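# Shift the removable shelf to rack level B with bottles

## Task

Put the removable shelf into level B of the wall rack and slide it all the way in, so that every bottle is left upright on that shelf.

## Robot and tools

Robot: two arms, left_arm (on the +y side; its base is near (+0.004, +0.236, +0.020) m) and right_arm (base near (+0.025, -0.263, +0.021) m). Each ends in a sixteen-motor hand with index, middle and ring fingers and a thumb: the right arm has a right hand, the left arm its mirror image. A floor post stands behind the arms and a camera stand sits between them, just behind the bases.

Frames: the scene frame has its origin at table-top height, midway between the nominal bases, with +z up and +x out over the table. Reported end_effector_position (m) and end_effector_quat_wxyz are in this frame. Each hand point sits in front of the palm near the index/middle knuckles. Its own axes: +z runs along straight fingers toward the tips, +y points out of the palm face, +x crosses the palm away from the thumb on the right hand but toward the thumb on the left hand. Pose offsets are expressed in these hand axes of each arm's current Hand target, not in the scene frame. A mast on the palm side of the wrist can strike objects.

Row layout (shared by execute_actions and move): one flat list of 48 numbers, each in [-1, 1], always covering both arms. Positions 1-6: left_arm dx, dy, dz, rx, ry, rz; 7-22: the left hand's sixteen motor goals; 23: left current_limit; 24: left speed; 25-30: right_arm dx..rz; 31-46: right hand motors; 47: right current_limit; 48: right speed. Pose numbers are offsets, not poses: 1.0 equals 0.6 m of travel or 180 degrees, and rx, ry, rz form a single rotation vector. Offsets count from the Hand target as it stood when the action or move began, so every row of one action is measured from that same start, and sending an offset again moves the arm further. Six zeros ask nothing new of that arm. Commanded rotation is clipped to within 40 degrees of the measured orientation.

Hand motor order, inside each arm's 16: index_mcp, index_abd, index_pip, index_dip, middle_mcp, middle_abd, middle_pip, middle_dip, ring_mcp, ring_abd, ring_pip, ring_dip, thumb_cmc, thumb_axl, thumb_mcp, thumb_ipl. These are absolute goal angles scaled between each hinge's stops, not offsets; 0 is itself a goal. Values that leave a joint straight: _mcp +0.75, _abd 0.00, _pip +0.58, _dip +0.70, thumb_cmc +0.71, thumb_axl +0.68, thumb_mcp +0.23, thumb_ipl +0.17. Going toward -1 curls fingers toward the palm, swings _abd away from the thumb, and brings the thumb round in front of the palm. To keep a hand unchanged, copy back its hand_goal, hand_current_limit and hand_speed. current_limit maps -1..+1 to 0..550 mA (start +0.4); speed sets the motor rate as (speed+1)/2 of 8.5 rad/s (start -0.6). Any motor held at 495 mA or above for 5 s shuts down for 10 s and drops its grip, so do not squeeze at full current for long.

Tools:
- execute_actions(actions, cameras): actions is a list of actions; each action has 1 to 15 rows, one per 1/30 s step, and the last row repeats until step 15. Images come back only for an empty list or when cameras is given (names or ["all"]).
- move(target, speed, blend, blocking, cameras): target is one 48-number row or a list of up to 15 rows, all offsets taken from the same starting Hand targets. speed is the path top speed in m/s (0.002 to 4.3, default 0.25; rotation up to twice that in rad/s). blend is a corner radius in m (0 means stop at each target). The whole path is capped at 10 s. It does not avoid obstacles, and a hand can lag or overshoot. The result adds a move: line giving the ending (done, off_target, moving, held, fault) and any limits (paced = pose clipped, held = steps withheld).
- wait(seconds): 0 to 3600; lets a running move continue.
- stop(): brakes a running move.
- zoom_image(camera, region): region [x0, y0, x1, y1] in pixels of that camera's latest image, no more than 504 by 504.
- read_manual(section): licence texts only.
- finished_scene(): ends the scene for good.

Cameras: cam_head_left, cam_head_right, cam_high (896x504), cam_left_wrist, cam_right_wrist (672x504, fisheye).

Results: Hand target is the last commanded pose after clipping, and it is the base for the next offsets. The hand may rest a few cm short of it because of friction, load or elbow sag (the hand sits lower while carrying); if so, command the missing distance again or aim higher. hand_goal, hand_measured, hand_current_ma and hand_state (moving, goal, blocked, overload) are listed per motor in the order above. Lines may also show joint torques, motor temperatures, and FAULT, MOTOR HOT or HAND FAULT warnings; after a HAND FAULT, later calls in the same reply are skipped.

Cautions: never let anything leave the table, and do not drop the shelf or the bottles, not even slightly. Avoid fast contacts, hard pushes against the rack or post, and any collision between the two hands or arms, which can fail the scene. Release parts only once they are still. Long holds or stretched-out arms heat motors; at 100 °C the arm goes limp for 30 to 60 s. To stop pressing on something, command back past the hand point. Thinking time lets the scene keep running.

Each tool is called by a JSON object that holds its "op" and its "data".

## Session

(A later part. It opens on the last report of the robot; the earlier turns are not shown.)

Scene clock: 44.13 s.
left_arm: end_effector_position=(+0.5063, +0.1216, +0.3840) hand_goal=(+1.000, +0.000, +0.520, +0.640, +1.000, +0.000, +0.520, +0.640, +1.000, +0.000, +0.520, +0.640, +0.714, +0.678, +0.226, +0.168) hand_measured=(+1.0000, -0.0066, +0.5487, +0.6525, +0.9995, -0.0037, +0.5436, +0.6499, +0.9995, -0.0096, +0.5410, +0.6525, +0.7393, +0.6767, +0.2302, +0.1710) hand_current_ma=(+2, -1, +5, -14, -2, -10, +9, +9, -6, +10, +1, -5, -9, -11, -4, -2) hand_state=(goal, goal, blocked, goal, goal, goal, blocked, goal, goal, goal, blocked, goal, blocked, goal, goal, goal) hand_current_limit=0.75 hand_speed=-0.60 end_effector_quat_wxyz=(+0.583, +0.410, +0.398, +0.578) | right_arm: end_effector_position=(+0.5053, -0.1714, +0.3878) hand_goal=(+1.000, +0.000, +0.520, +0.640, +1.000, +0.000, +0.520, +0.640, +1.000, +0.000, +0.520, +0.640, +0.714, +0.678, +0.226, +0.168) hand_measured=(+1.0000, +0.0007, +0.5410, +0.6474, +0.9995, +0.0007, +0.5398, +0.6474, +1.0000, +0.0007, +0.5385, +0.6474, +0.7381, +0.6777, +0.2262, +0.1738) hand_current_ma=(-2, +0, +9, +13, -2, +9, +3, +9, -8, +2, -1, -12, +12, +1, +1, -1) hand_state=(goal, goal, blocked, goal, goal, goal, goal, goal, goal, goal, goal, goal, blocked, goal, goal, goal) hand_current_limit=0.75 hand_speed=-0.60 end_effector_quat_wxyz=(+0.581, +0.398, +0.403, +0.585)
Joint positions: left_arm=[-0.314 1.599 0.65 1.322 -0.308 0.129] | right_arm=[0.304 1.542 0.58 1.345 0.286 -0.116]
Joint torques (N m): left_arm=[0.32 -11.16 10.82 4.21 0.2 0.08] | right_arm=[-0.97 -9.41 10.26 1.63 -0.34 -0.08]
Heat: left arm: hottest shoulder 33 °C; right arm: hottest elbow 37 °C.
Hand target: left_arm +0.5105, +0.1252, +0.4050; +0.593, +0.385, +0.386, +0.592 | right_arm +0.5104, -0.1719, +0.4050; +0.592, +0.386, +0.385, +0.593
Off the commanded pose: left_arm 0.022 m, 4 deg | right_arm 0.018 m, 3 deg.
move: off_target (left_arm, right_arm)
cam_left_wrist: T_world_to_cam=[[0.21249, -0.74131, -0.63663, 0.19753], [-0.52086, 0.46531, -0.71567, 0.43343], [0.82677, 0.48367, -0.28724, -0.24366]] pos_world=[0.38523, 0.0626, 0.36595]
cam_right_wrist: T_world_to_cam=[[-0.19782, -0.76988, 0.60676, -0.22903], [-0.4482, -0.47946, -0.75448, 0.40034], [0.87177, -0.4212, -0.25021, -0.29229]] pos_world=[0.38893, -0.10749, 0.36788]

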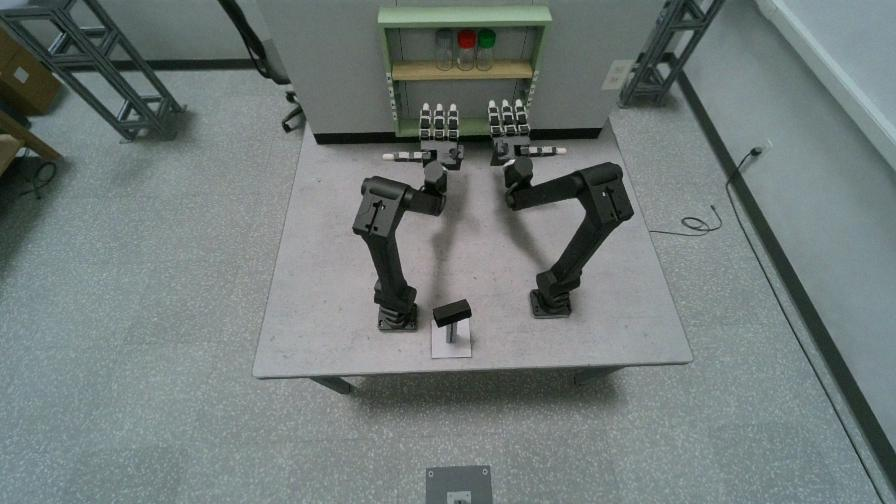

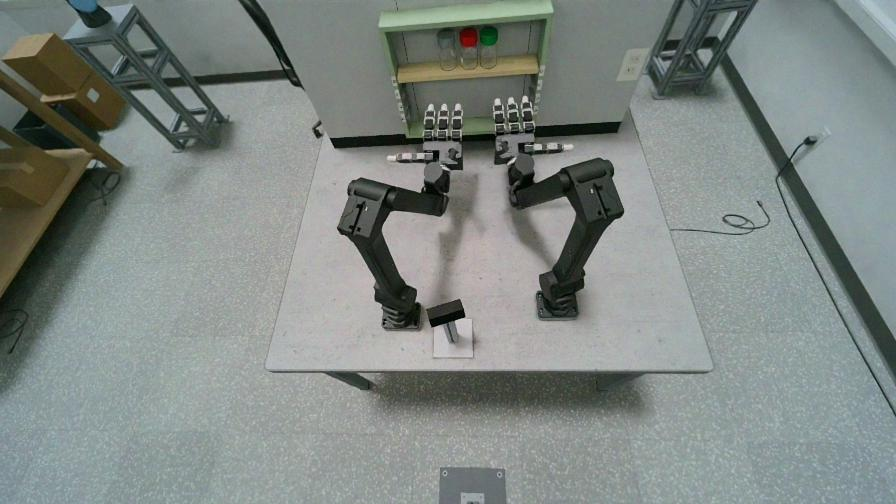

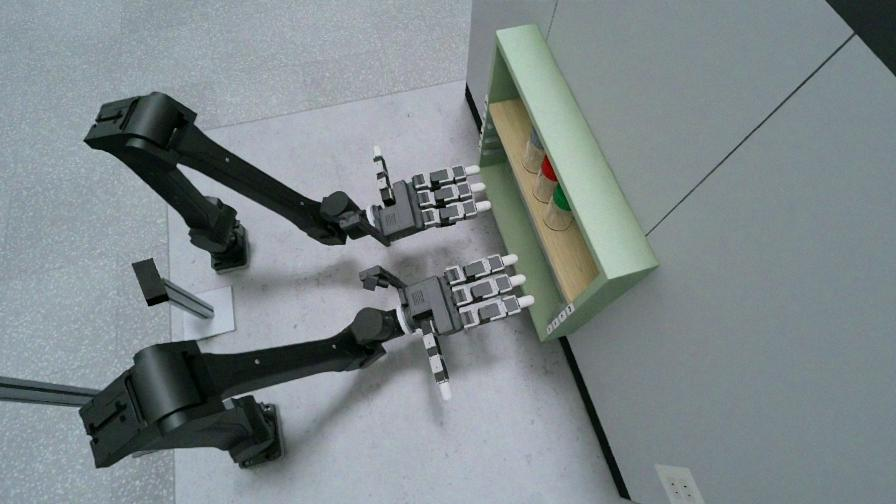

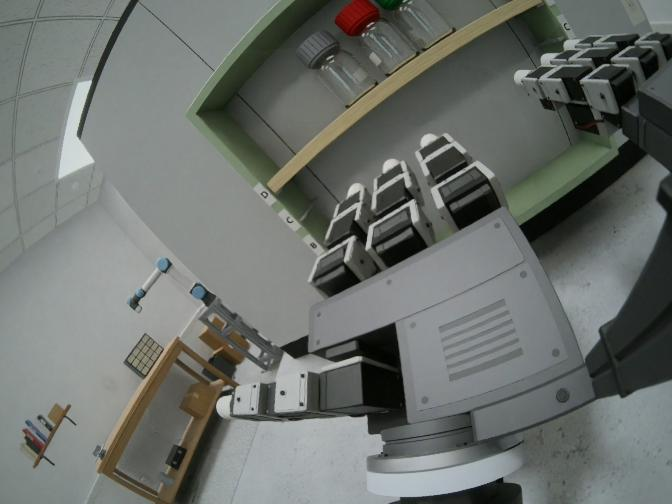

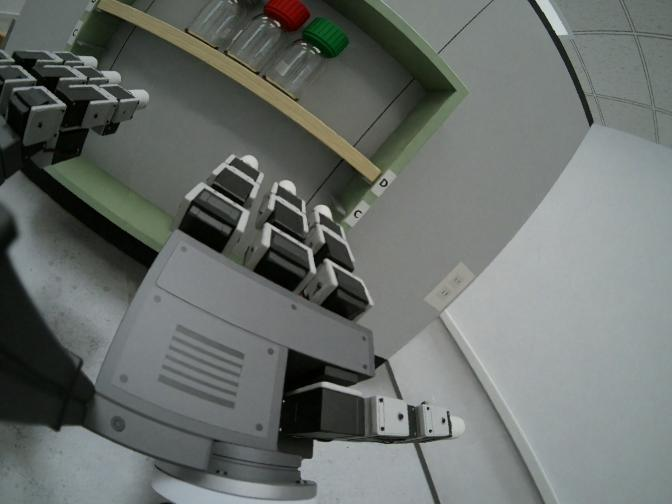

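{"op": "move", "data": {"target": [0.058,-0.030,0.150,-0.006,0,0,1,0,0.52,0.64,1,0,0.52,0.64,1,0,0.52,0.64,0.714,0.678,0.226,0.168,0.75,-0.6,0,-0.030,0.150,-0.006,0,0,1,0,0.52,0.64,1,0,0.52,0.64,1,0,0.52,0.64,0.714,0.678,0.226,0.168,0.75,-0.6], "speed": 0.1, "cameras": ["all"]}}

{"op": "zoom_image", "data": {"camera": "cam_left_wrist", "region": [150, 0, 470, 260]}}

{"op": "zoom_image", "data": {"camera": "cam_right_wrist", "region": [150, 0, 480, 250]}}

{"op": "zoom_image", "data": {"camera": "cam_high", "region": [440, 80, 640, 320]}}

{"op": "zoom_image", "data": {"camera": "cam_head_left", "region": [380, 50, 560, 190]}}

{"op": "zoom_image", "data": {"camera": "cam_head_right", "region": [380, 50, 560, 190]}}

Scene clock: 54.30 s.
left_arm: end_effector_position=(+0.5906, +0.1563, +0.4095) hand_goal=(+1.000, +0.000, +0.520, +0.640, +1.000, +0.000, +0.520, +0.640, +1.000, +0.000, +0.520, +0.640, +0.714, +0.678, +0.226, +0.168) hand_measured=(+1.0000, -0.0066, +0.5487, +0.6512, +0.9995, -0.0037, +0.5449, +0.6499, +0.9995, -0.0096, +0.5410, +0.6512, +0.7393, +0.6777, +0.2302, +0.1719) hand_current_ma=(-7, -5, +20, +2, -17, -8, -10, -2, -14, -6, +12, -11, -16, -3, -13, -4) hand_state=(goal, goal, blocked, goal, goal, goal, blocked, goal, goal, goal, blocked, goal, blocked, goal, goal, goal) hand_current_limit=0.75 hand_speed=-0.60 end_effector_quat_wxyz=(+0.589, +0.393, +0.384, +0.592) | right_arm: end_effector_position=(+0.5912, -0.1704, +0.4116) hand_goal=(+1.000, +0.000, +0.520, +0.640, +1.000, +0.000, +0.520, +0.640, +1.000, +0.000, +0.520, +0.640, +0.714, +0.678, +0.226, +0.168) hand_measured=(+1.0000, -0.0008, +0.5398, +0.6474, +1.0000, -0.0008, +0.5398, +0.6474, +0.9995, +0.0007, +0.5385, +0.6474, +0.7368, +0.6777, +0.2262, +0.1738) hand_current_ma=(+3, +3, +12, +8, -4, +12, -4, +9, -7, +0, -6, -4, +9, -10, -3, -5) hand_state=(goal, goal, blocked, goal, goal, goal, goal, goal, goal, goal, goal, goal, blocked, goal, goal, goal) hand_current_limit=0.75 hand_speed=-0.60 end_effector_quat_wxyz=(+0.593, +0.385, +0.392, +0.588)
Joint positions: left_arm=[-0.18 1.721 0.89 1.245 -0.187 0.095] | right_arm=[0.243 1.685 0.842 1.261 0.228 -0.114]
Joint torques (N m): left_arm=[0.15 -13.74 11.93 2.58 0.16 -0.09] | right_arm=[-0.97 -11.69 11.4 0.75 -0.31 0.09]
Heat: left arm: hottest shoulder 33 °C; right arm: hottest elbow 38 °C.
Hand target: left_arm +0.6001, +0.1598, +0.4250; +0.597, +0.380, +0.380, +0.596 | right_arm +0.6000, -0.1720, +0.4249; +0.596, +0.381, +0.380, +0.597
Off the commanded pose: left_arm 0.018 m, 2 deg | right_arm 0.016 m, 2 deg.
move: off_target (left_arm, right_arm)
cam_left_wrist: T_world_to_cam=[[0.25216, -0.73723, -0.62682, 0.19346], [-0.48818, 0.46237, -0.7402, 0.4706], [0.83552, 0.49265, -0.24331, -0.34743]] pos_world=[0.47124, 0.0962, 0.38507]
cam_right_wrist: T_world_to_cam=[[-0.22789, -0.76216, 0.60596, -0.20627], [-0.42198, -0.48354, -0.76689, 0.44615], [0.87749, -0.43047, -0.21142, -0.38173]] pos_world=[0.47623, -0.1058, 0.38643]

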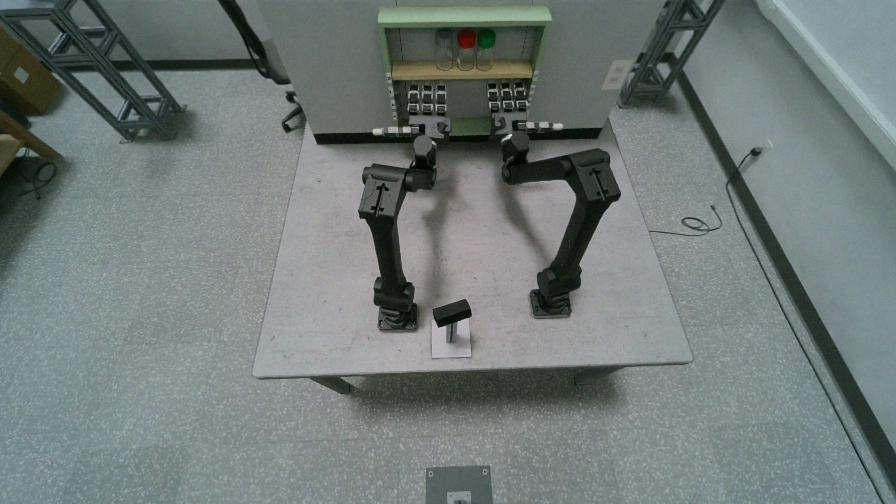

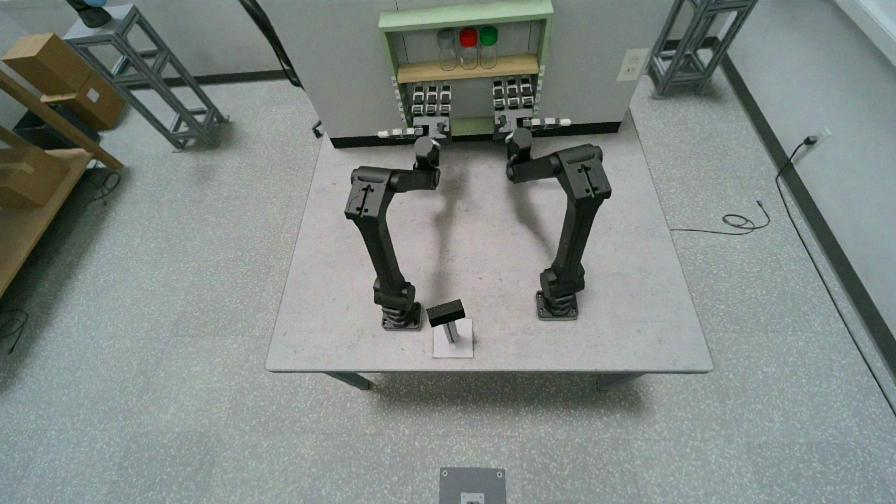

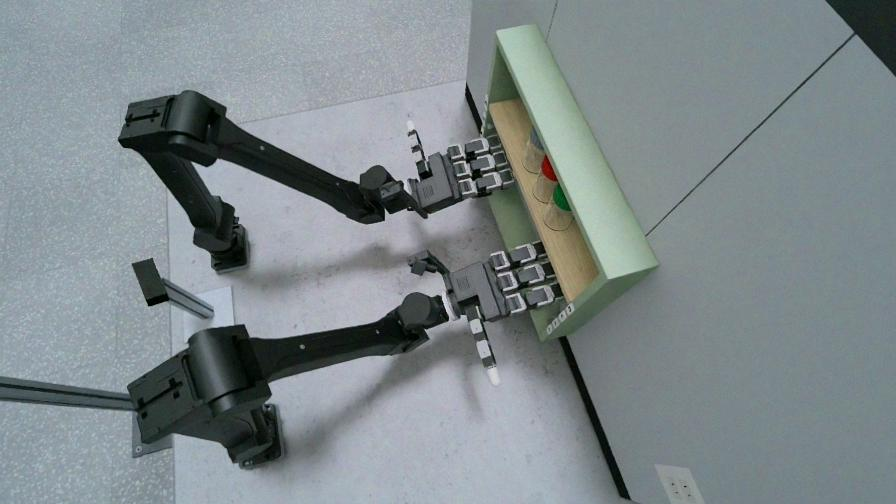

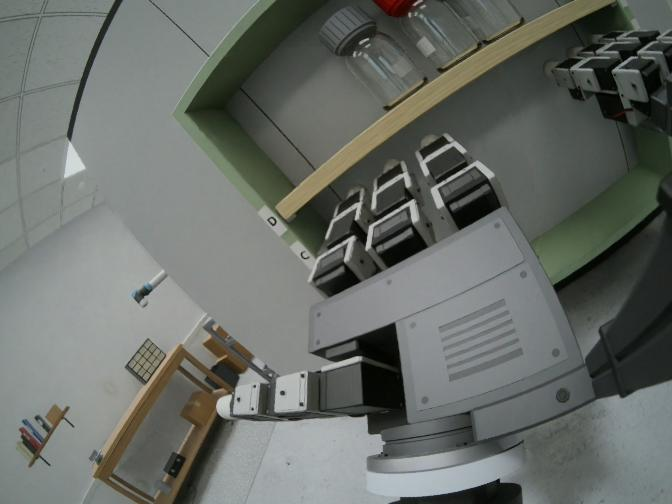

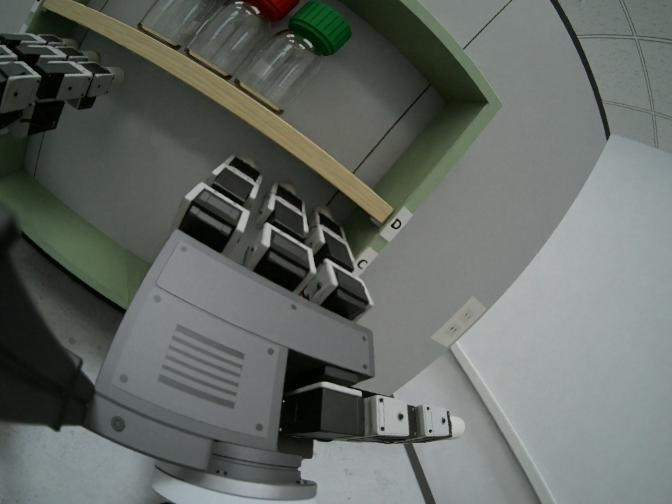

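Scaled by 1.575 from the camera's image (finer frame: 960x720).

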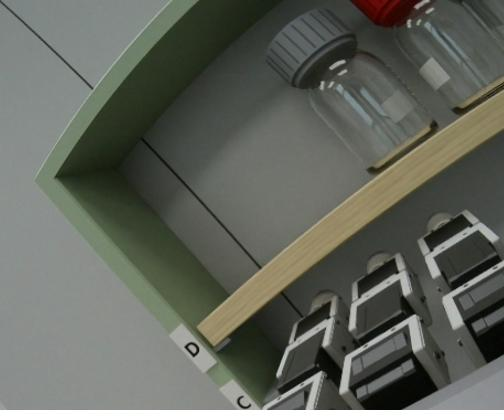

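Scaled by 1.527 from the camera's image (finer frame: 960x720).

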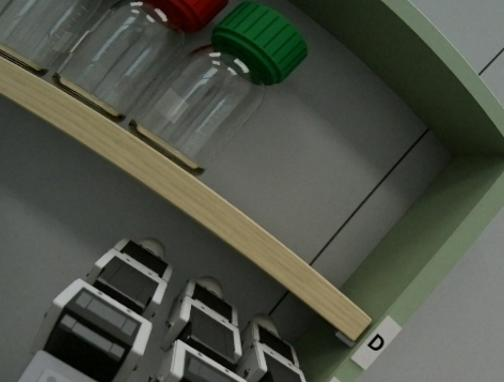

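Scaled by 2.100.

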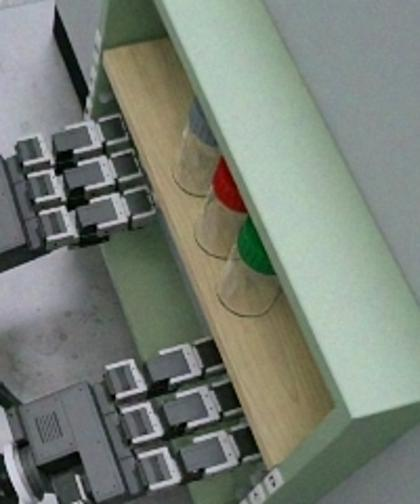

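Scaled by 2.800.

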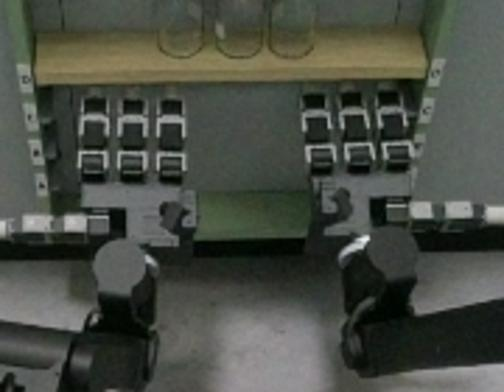

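Scaled by 2.800.

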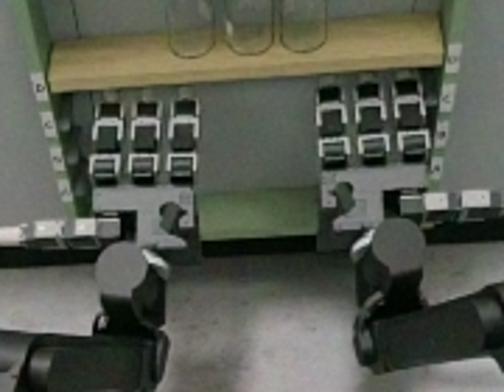

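{"op": "move", "data": {"target": [0,0.0015,0.038,0.0155,0,0,1,0,0.52,0.64,1,0,0.52,0.64,1,0,0.52,0.64,0.714,0.678,0.226,0.168,0.75,-0.6,0.013,0.006,0.040,0.0155,0,0,1,0,0.52,0.64,1,0,0.52,0.64,1,0,0.52,0.64,0.714,0.678,0.226,0.168,0.75,-0.6], "speed": 0.06, "cameras": ["cam_left_wrist", "cam_right_wrist", "cam_head_left", "cam_head_right"]}}

{"op": "zoom_image", "data": {"camera": "cam_left_wrist", "region": [250, 60, 550, 260]}}

{"op": "zoom_image", "data": {"camera": "cam_right_wrist", "region": [150, 60, 450, 260]}}

{"op": "zoom_image", "data": {"camera": "cam_head_left", "region": [380, 50, 560, 150]}}

Scene clock: 58.53 s.
left_arm: end_effector_position=(+0.6144, +0.1530, +0.4078) hand_goal=(+1.000, +0.000, +0.520, +0.640, +1.000, +0.000, +0.520, +0.640, +1.000, +0.000, +0.520, +0.640, +0.714, +0.678, +0.226, +0.168) hand_measured=(+0.9995, -0.0066, +0.5487, +0.6525, +0.9995, -0.0052, +0.5449, +0.6486, +1.0000, -0.0096, +0.5410, +0.6512, +0.7406, +0.6767, +0.2302, +0.1719) hand_current_ma=(-8, +0, +26, +9, +2, -9, +4, -9, -2, +13, +19, +6, -3, -4, -19, +1) hand_state=(goal, goal, blocked, goal, goal, goal, blocked, goal, goal, goal, blocked, goal, blocked, goal, goal, goal) hand_current_limit=0.75 hand_speed=-0.60 end_effector_quat_wxyz=(+0.576, +0.415, +0.402, +0.578) | right_arm: end_effector_position=(+0.6170, -0.1654, +0.4111) hand_goal=(+1.000, +0.000, +0.520, +0.640, +1.000, +0.000, +0.520, +0.640, +1.000, +0.000, +0.520, +0.640, +0.714, +0.678, +0.226, +0.168) hand_measured=(+1.0000, +0.0007, +0.5398, +0.6474, +0.9995, -0.0008, +0.5398, +0.6474, +1.0000, +0.0007, +0.5385, +0.6474, +0.7368, +0.6767, +0.2262, +0.1738) hand_current_ma=(-10, +11, +15, +9, +6, +8, +6, +9, -7, +0, +3, +0, +7, +1, +4, -4) hand_state=(goal, goal, blocked, goal, goal, goal, goal, goal, goal, goal, goal, goal, blocked, goal, goal, goal) hand_current_limit=0.75 hand_speed=-0.60 end_effector_quat_wxyz=(+0.582, +0.403, +0.415, +0.572)
Joint positions: left_arm=[-0.178 1.721 0.934 1.132 -0.185 0.084] | right_arm=[0.243 1.685 0.893 1.137 0.234 -0.106]
Joint torques (N m): left_arm=[0.32 -15.56 12.55 2.63 0.14 -0.09] | right_arm=[0.03 -13.74 12.01 0.94 0.04 0.11]
Motor temperatures (°C): left_arm=[29 33 33 31 29 30] | right_arm=[32 29 39 29 37 28]
Heat: left arm: hottest shoulder 33 °C; right arm: hottest elbow 39 °C.
Hand target: left_arm +0.6203, +0.1600, +0.4354; +0.588, +0.394, +0.394, +0.586 | right_arm +0.6202, -0.1642, +0.4382; +0.586, +0.395, +0.394, +0.587
Off the commanded pose: left_arm 0.029 m, 3 deg | right_arm 0.027 m, 3 deg.
move: off_target (left_arm, right_arm)
cam_left_wrist: T_world_to_cam=[[0.20681, -0.73504, -0.64571, 0.21928], [-0.53496, 0.46763, -0.70366, 0.49543], [0.81917, 0.49096, -0.29651, -0.33404]] pos_world=[0.49332, 0.0935, 0.39115]
cam_right_wrist: T_world_to_cam=[[-0.18641, -0.75612, 0.62733, -0.22961], [-0.47589, -0.48912, -0.73095, 0.47669], [0.85953, -0.43479, -0.26865, -0.36833]] pos_world=[0.50064, -0.1006, 0.39353]
Images, in order (width x height): cam_head_left 896x504, cam_head_right 896x504, cam_left_wrist 672x504, cam_right_wrist 672x504.

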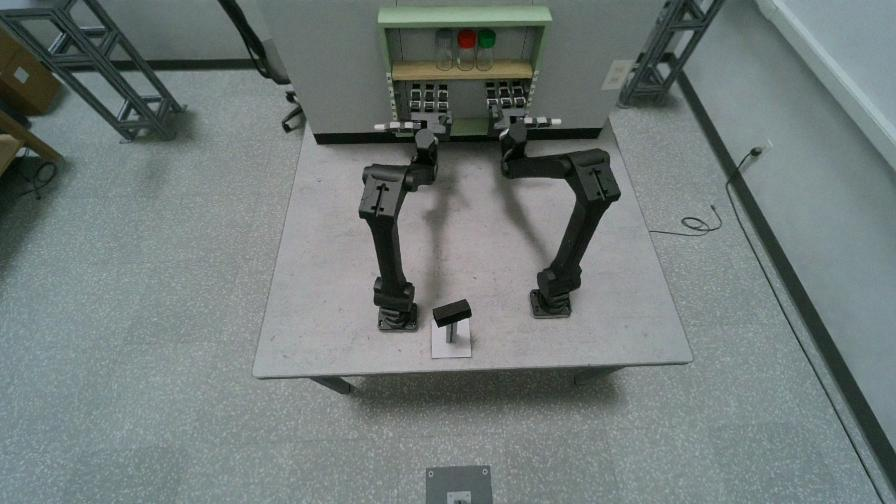

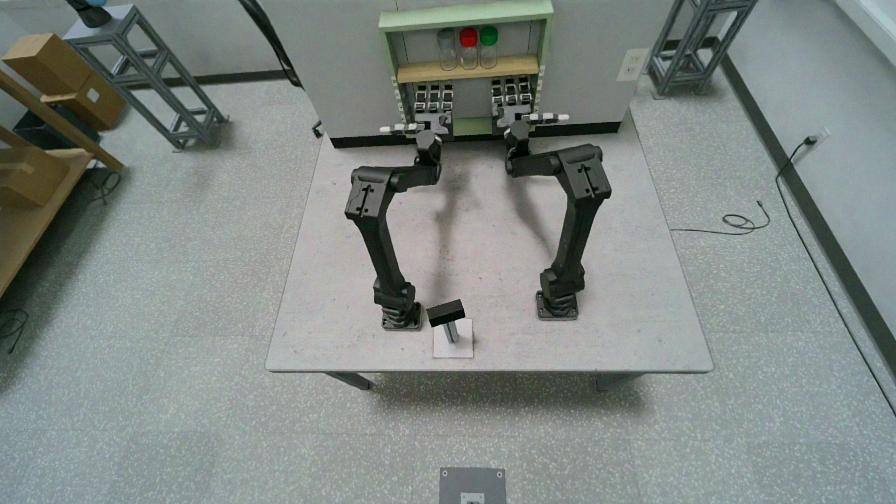

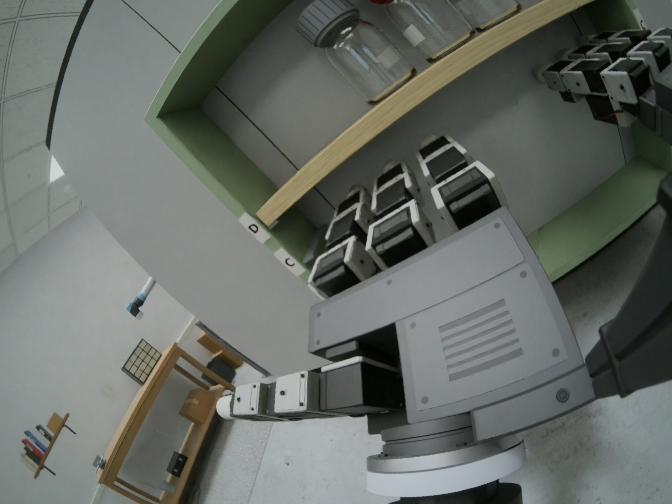

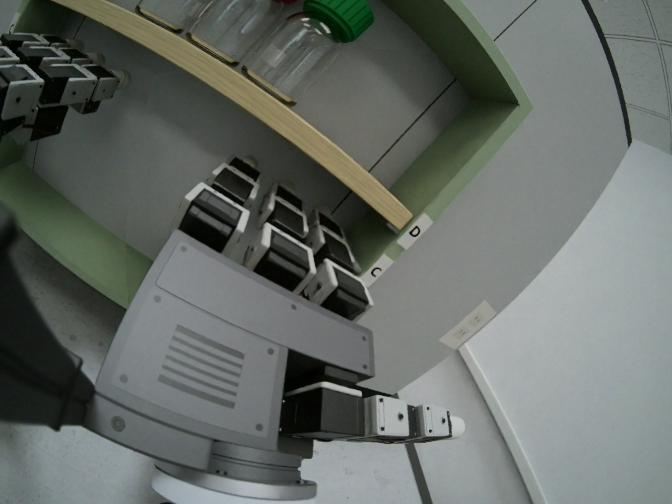

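Scaled by 1.680 from the camera's image (finer frame: 960x720).

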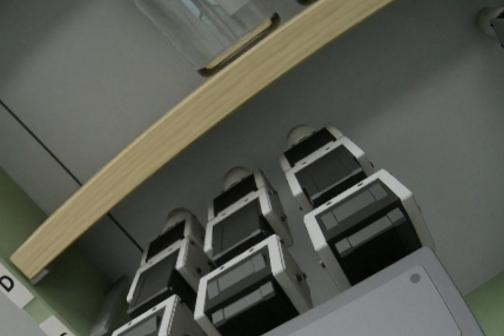

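Scaled by 1.680 from the camera's image (finer frame: 960x720).

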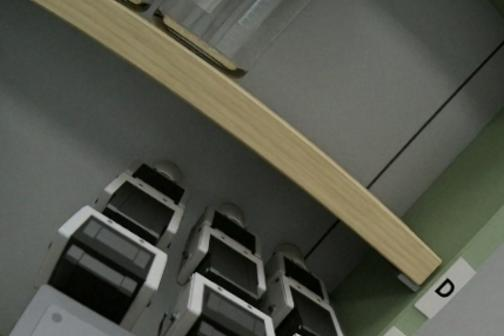

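Scaled by 2.800.

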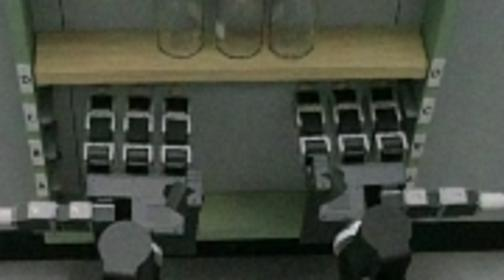

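{"op": "move", "data": {"target": [0.0,0.0308,0.0126,0,0,0,1,0,0.52,0.64,1,0,0.52,0.64,1,0,0.52,0.64,0.714,0.678,0.226,0.168,0.75,-0.6,0.0,0.0308,0.0126,0,0,0,1,0,0.52,0.64,1,0,0.52,0.64,1,0,0.52,0.64,0.714,0.678,0.226,0.168,0.75,-0.6], "speed": 0.04, "cameras": ["cam_left_wrist", "cam_right_wrist", "cam_head_left"]}}

{"op": "zoom_image", "data": {"camera": "cam_left_wrist", "region": [250, 60, 550, 260]}}

{"op": "zoom_image", "data": {"camera": "cam_right_wrist", "region": [150, 60, 450, 260]}}

{"op": "zoom_image", "data": {"camera": "cam_head_left", "region": [380, 50, 560, 150]}}

Scene clock: 60.97 s.
left_arm: end_effector_position=(+0.6165, +0.1526, +0.4240) hand_goal=(+1.000, +0.000, +0.520, +0.640, +1.000, +0.000, +0.520, +0.640, +1.000, +0.000, +0.520, +0.640, +0.714, +0.678, +0.226, +0.168) hand_measured=(+1.0000, -0.0066, +0.5487, +0.6525, +0.9995, -0.0052, +0.5436, +0.6499, +0.9995, -0.0110, +0.5410, +0.6525, +0.7393, +0.6777, +0.2311, +0.1710) hand_current_ma=(-5, -6, +28, -8, +8, -10, -2, +1, +20, +6, +9, -9, -7, -25, -14, -2) hand_state=(goal, goal, blocked, goal, goal, goal, blocked, goal, goal, goal, blocked, goal, blocked, goal, goal, goal) hand_current_limit=0.75 hand_speed=-0.60 end_effector_quat_wxyz=(+0.575, +0.417, +0.403, +0.577) | right_arm: end_effector_position=(+0.6185, -0.1650, +0.4288) hand_goal=(+1.000, +0.000, +0.520, +0.640, +1.000, +0.000, +0.520, +0.640, +1.000, +0.000, +0.520, +0.640, +0.714, +0.678, +0.226, +0.168) hand_measured=(+0.9995, -0.0008, +0.5410, +0.6474, +0.9995, +0.0007, +0.5398, +0.6474, +1.0000, +0.0007, +0.5372, +0.6474, +0.7368, +0.6777, +0.2262, +0.1748) hand_current_ma=(+4, +1, +27, +1, -1, +14, +5, +10, -1, -8, +2, -19, +8, -1, +1, -2) hand_state=(goal, goal, blocked, goal, goal, goal, goal, goal, goal, goal, goal, goal, blocked, goal, goal, goal) hand_current_limit=0.75 hand_speed=-0.60 end_effector_quat_wxyz=(+0.581, +0.404, +0.416, +0.571)
Joint positions: left_arm=[-0.178 1.689 0.952 1.078 -0.185 0.084] | right_arm=[0.243 1.65 0.912 1.082 0.234 -0.106]
Joint torques (N m): left_arm=[0.32 -15.85 12.85 2.62 0.13 -0.1] | right_arm=[-0.09 -14.15 12.42 0.87 0.05 0.11]
Heat: left arm: hottest shoulder 33 °C; right arm: hottest elbow 39 °C.
Hand target: left_arm +0.6204, +0.1600, +0.4554; +0.588, +0.394, +0.394, +0.586 | right_arm +0.6203, -0.1643, +0.4583; +0.586, +0.395, +0.394, +0.587
Off the commanded pose: left_arm 0.032 m, 3 deg | right_arm 0.029 m, 3 deg.
move: off_target (left_arm, right_arm)
cam_left_wrist: T_world_to_cam=[[0.20358, -0.73467, -0.64716, 0.23148], [-0.53833, 0.46812, -0.70076, 0.50904], [0.81778, 0.49105, -0.30019, -0.32835]] pos_world=[0.49542, 0.093, 0.40796]
cam_right_wrist: T_world_to_cam=[[-0.18473, -0.75596, 0.62801, -0.24151], [-0.47774, -0.48935, -0.72958, 0.49106], [0.85886, -0.4348, -0.27076, -0.36345]] pos_world=[0.50214, -0.1003, 0.41153]
Images, in order (width x height): cam_head_left 896x504, cam_left_wrist 672x504, cam_right_wrist 672x504.

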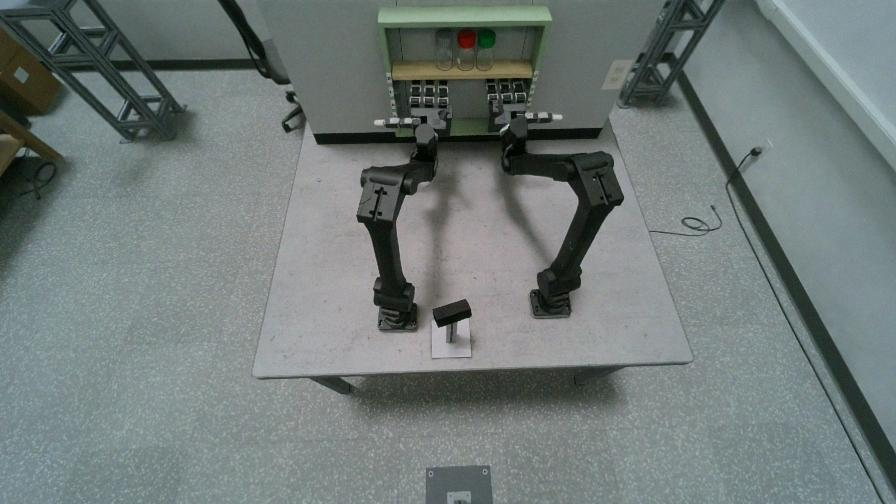

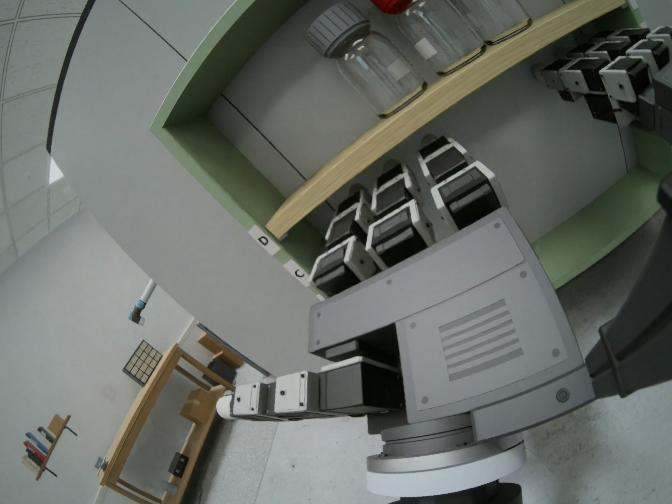

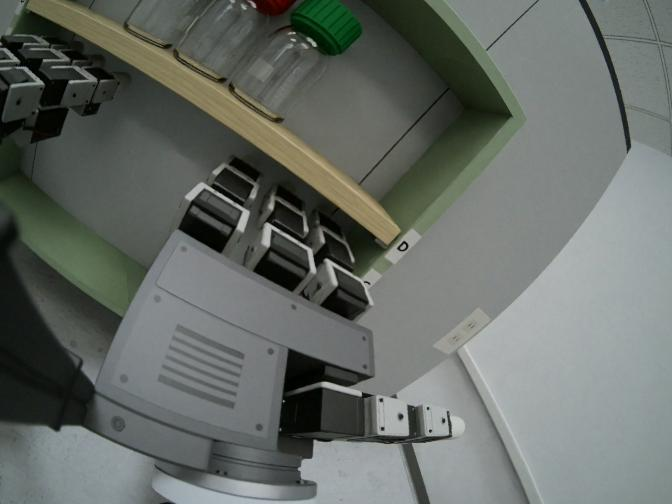

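Scaled by 1.680 from the camera's image (finer frame: 960x720).

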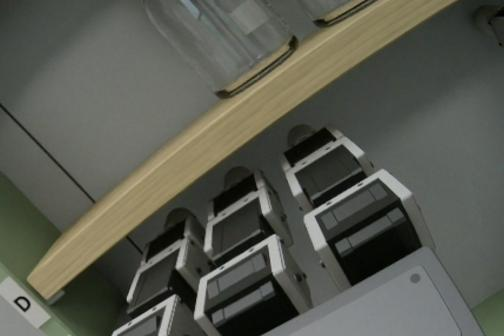

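Scaled by 1.680 from the camera's image (finer frame: 960x720).

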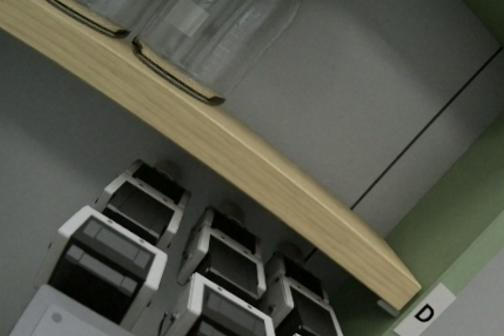

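Scaled by 2.800.

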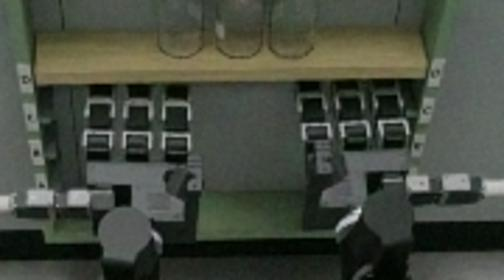

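{"op": "move", "data": {"target": [0.0,0.0154,0.0063,0,0,0,1,0,0.52,0.64,1,0,0.52,0.64,1,0,0.52,0.64,0.714,0.678,0.226,0.168,0.75,-0.6,0.0,0.0154,0.0063,0,0,0,1,0,0.52,0.64,1,0,0.52,0.64,1,0,0.52,0.64,0.714,0.678,0.226,0.168,0.75,-0.6], "speed": 0.04, "cameras": ["cam_left_wrist", "cam_right_wrist", "cam_head_left"]}}

{"op": "zoom_image", "data": {"camera": "cam_left_wrist", "region": [250, 60, 550, 260]}}

{"op": "zoom_image", "data": {"camera": "cam_right_wrist", "region": [150, 60, 450, 260]}}

Scene clock: 62.60 s.
left_arm: end_effector_position=(+0.6175, +0.1524, +0.4308) hand_goal=(+1.000, +0.000, +0.520, +0.640, +1.000, +0.000, +0.520, +0.640, +1.000, +0.000, +0.520, +0.640, +0.714, +0.678, +0.226, +0.168) hand_measured=(+0.9995, -0.0081, +0.5500, +0.6512, +0.9995, -0.0052, +0.5449, +0.6499, +1.0000, -0.0096, +0.5410, +0.6512, +0.7393, +0.6777, +0.2302, +0.1710) hand_current_ma=(+2, +13, +12, +2, -15, -12, -1, +2, +0, +1, +2, -4, -11, +5, +8, -3) hand_state=(goal, goal, blocked, goal, goal, goal, blocked, goal, goal, goal, blocked, goal, blocked, goal, goal, goal) hand_current_limit=0.75 hand_speed=-0.60 end_effector_quat_wxyz=(+0.574, +0.418, +0.404, +0.577) | right_arm: end_effector_position=(+0.6194, -0.1648, +0.4357) hand_goal=(+1.000, +0.000, +0.520, +0.640, +1.000, +0.000, +0.520, +0.640, +1.000, +0.000, +0.520, +0.640, +0.714, +0.678, +0.226, +0.168) hand_measured=(+1.0000, -0.0008, +0.5398, +0.6474, +1.0000, -0.0008, +0.5398, +0.6474, +1.0000, -0.0008, +0.5372, +0.6474, +0.7368, +0.6777, +0.2262, +0.1738) hand_current_ma=(-12, +2, +10, +12, -5, +13, +2, +10, +1, +8, -10, -9, +11, +0, +12, -7) hand_state=(goal, goal, blocked, goal, goal, goal, goal, goal, goal, goal, goal, goal, blocked, goal, goal, goal) hand_current_limit=0.75 hand_speed=-0.60 end_effector_quat_wxyz=(+0.580, +0.405, +0.418, +0.570)
Joint positions: left_arm=[-0.178 1.675 0.959 1.051 -0.185 0.084] | right_arm=[0.243 1.635 0.919 1.054 0.234 -0.106]
Joint torques (N m): left_arm=[0.38 -15.91 13.16 2.67 0.13 -0.1] | right_arm=[-0.15 -13.92 12.6 0.91 0.05 0.11]
Heat: left arm: hottest shoulder 33 °C; right arm: hottest elbow 39 °C.
Hand target: left_arm +0.6203, +0.1600, +0.4655; +0.588, +0.394, +0.394, +0.586 | right_arm +0.6203, -0.1643, +0.4684; +0.586, +0.395, +0.394, +0.587
Off the commanded pose: left_arm 0.036 m, 4 deg | right_arm 0.033 m, 4 deg.
move: off_target (left_arm, right_arm)
cam_left_wrist: T_world_to_cam=[[0.20046, -0.73399, -0.6489, 0.23816], [-0.54173, 0.46883, -0.69766, 0.51502], [0.8163, 0.49138, -0.30364, -0.32471]] pos_world=[0.49632, 0.0929, 0.41525]
cam_right_wrist: T_world_to_cam=[[-0.18171, -0.75514, 0.62988, -0.248], [-0.48128, -0.49029, -0.72663, 0.4973], [0.85753, -0.43518, -0.27434, -0.35995]] pos_world=[0.50294, -0.1001, 0.41882]
Images, in order (width x height): cam_head_left 896x504, cam_left_wrist 672x504, cam_right_wrist 672x504.

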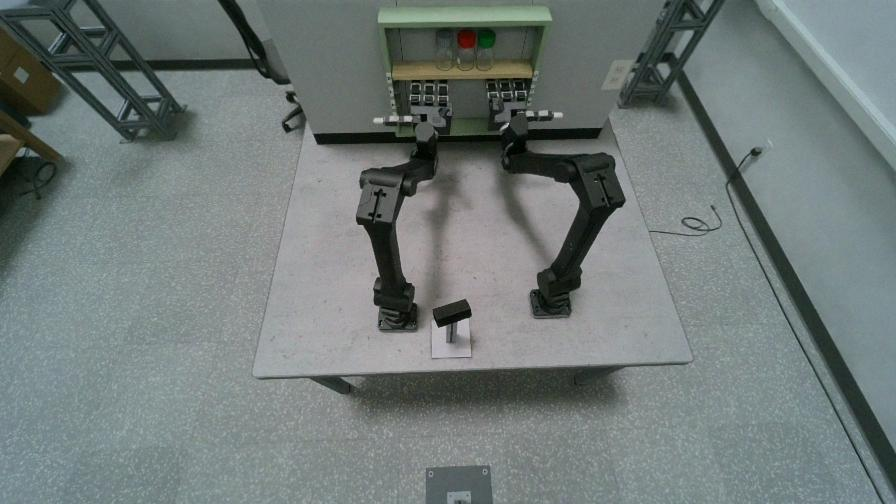

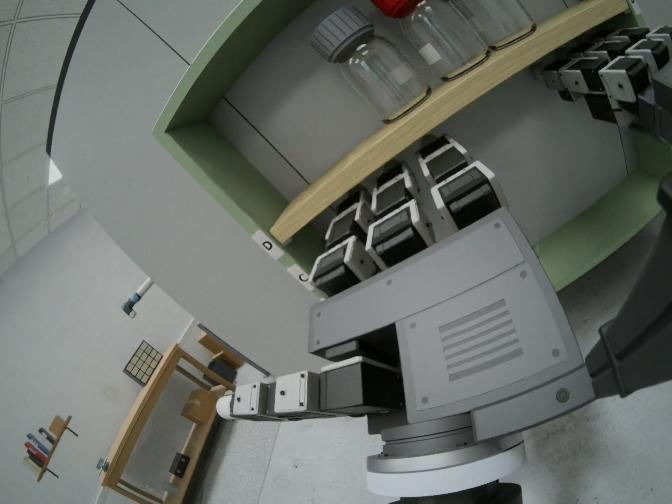

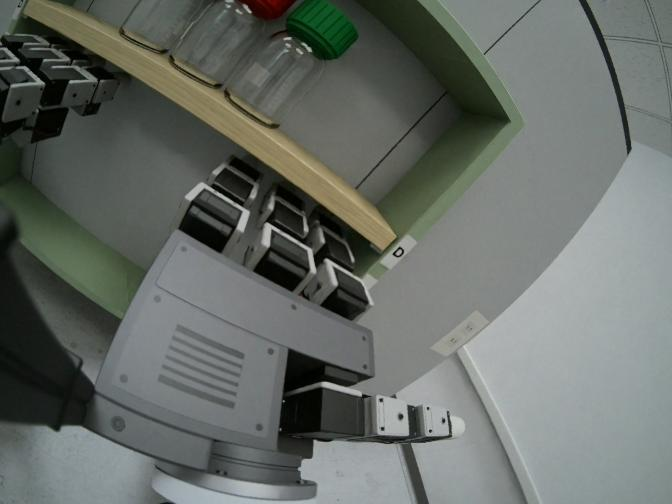

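Scaled by 1.680 from the camera's image (finer frame: 960x720).

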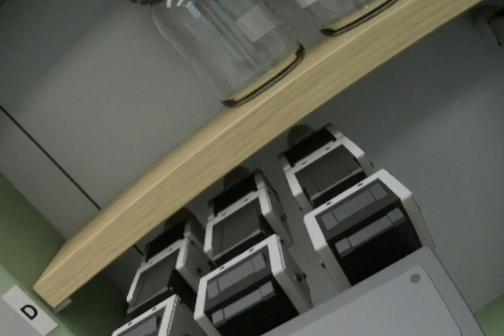

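Scaled by 1.680 from the camera's image (finer frame: 960x720).

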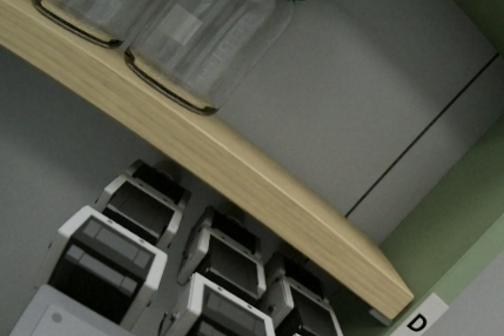

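{"op": "move", "data": {"target": [0.0,0.0154,0.0063,-0.003,0,0,1,0,0.52,0.64,1,0,0.52,0.64,1,0,0.52,0.64,0.714,0.678,0.226,0.168,0.75,-0.6,0.0,0.0154,0.0063,-0.003,0,0,1,0,0.52,0.64,1,0,0.52,0.64,1,0,0.52,0.64,0.714,0.678,0.226,0.168,0.75,-0.6], "speed": 0.04, "cameras": ["cam_left_wrist", "cam_right_wrist", "cam_head_left"]}}

{"op": "zoom_image", "data": {"camera": "cam_left_wrist", "region": [250, 60, 550, 260]}}

{"op": "zoom_image", "data": {"camera": "cam_right_wrist", "region": [150, 60, 450, 260]}}

Scene clock: 63.90 s.
left_arm: end_effector_position=(+0.6179, +0.1523, +0.4393) hand_goal=(+1.000, +0.000, +0.520, +0.640, +1.000, +0.000, +0.520, +0.640, +1.000, +0.000, +0.520, +0.640, +0.714, +0.678, +0.226, +0.168) hand_measured=(+1.0000, -0.0066, +0.5513, +0.6525, +0.9995, -0.0052, +0.5449, +0.6499, +0.9995, -0.0096, +0.5410, +0.6525, +0.7393, +0.6777, +0.2302, +0.1719) hand_current_ma=(+1, -2, +17, +8, -16, +0, -2, +12, +10, +6, +11, -8, +4, -11, -13, +2) hand_state=(goal, goal, blocked, goal, goal, goal, blocked, goal, goal, goal, blocked, goal, blocked, goal, goal, goal) hand_current_limit=0.75 hand_speed=-0.60 end_effector_quat_wxyz=(+0.576, +0.416, +0.402, +0.578) | right_arm: end_effector_position=(+0.6198, -0.1647, +0.4399) hand_goal=(+1.000, +0.000, +0.520, +0.640, +1.000, +0.000, +0.520, +0.640, +1.000, +0.000, +0.520, +0.640, +0.714, +0.678, +0.226, +0.168) hand_measured=(+1.0000, -0.0008, +0.5436, +0.6486, +0.9995, +0.0007, +0.5398, +0.6474, +1.0000, +0.0007, +0.5372, +0.6486, +0.7381, +0.6777, +0.2262, +0.1738) hand_current_ma=(-3, -1, +23, +12, +6, +6, -2, +9, -2, +0, +10, -3, +2, +0, +5, -6) hand_state=(goal, goal, blocked, goal, goal, goal, goal, goal, goal, goal, goal, goal, blocked, goal, goal, goal) hand_current_limit=0.75 hand_speed=-0.60 end_effector_quat_wxyz=(+0.580, +0.405, +0.418, +0.570)
Joint positions: left_arm=[-0.178 1.665 0.97 1.038 -0.185 0.084] | right_arm=[0.243 1.627 0.924 1.04 0.234 -0.106]
Joint torques (N m): left_arm=[0.44 -16.03 13.37 2.62 0.14 -0.09] | right_arm=[-0.44 -14.74 13.41 0.9 -0.01 0.08]
Heat: left arm: hottest shoulder 33 °C; right arm: hottest elbow 39 °C.
Hand target: left_arm +0.6204, +0.1600, +0.4754; +0.589, +0.391, +0.392, +0.588 | right_arm +0.6203, -0.1643, +0.4783; +0.588, +0.392, +0.391, +0.589
Off the commanded pose: left_arm 0.037 m, 4 deg | right_arm 0.038 m, 4 deg.
move: off_target (left_arm, right_arm)
cam_left_wrist: T_world_to_cam=[[0.20468, -0.73523, -0.64617, 0.23984], [-0.53649, 0.46789, -0.70232, 0.52017], [0.81871, 0.49041, -0.29868, -0.32594]] pos_world=[0.49682, 0.0928, 0.42296]
cam_right_wrist: T_world_to_cam=[[-0.181, -0.755, 0.63025, -0.25112], [-0.48202, -0.49048, -0.72601, 0.50083], [0.85726, -0.4352, -0.27515, -0.35857]] pos_world=[0.50334, -0.1, 0.42322]
Images, in order (width x height): cam_head_left 896x504, cam_left_wrist 672x504, cam_right_wrist 672x504.

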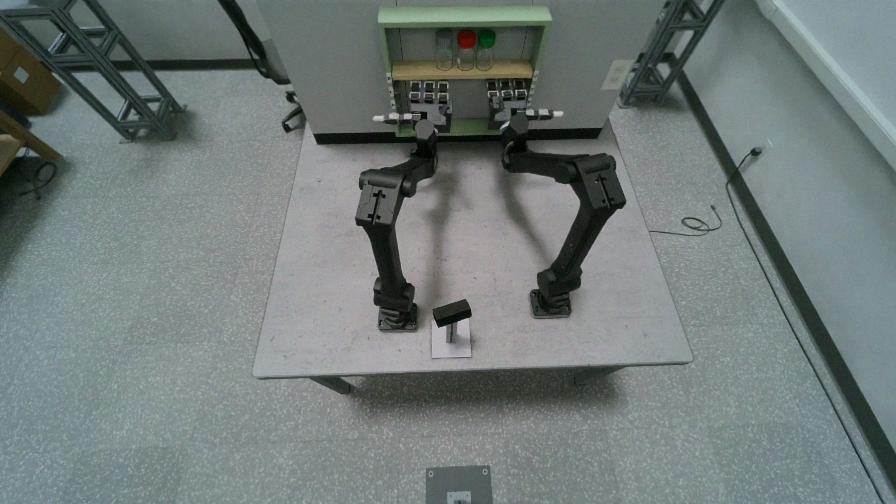

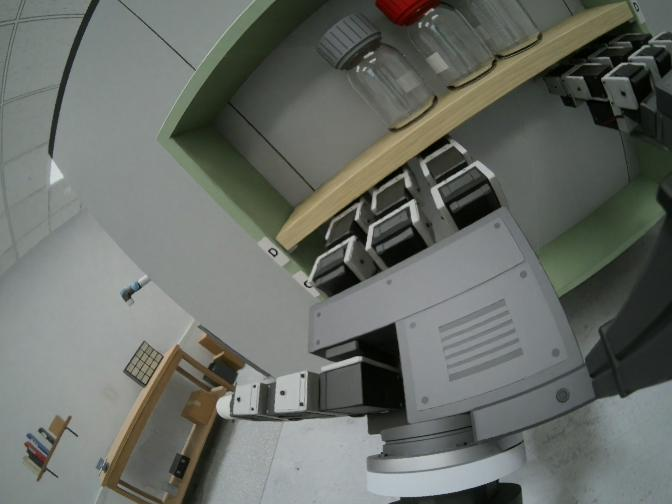

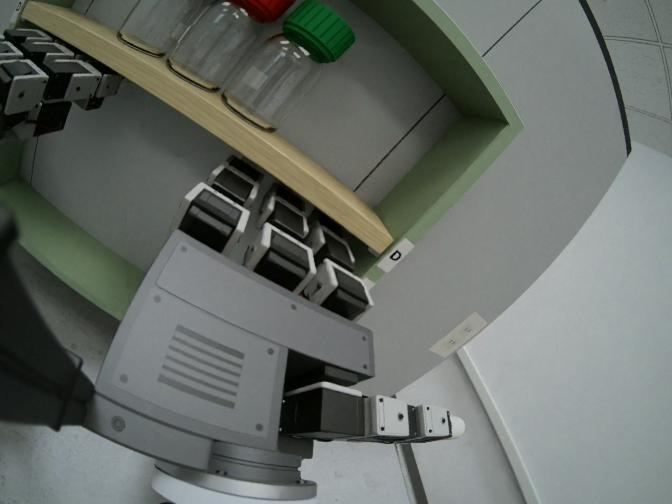

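Scaled by 1.680 from the camera's image (finer frame: 960x720).

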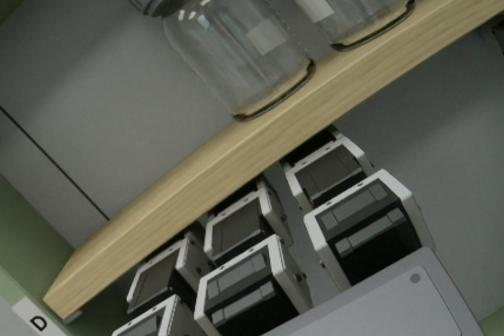

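Scaled by 1.680 from the camera's image (finer frame: 960x720).

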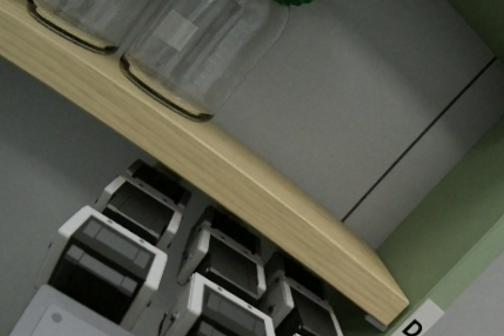

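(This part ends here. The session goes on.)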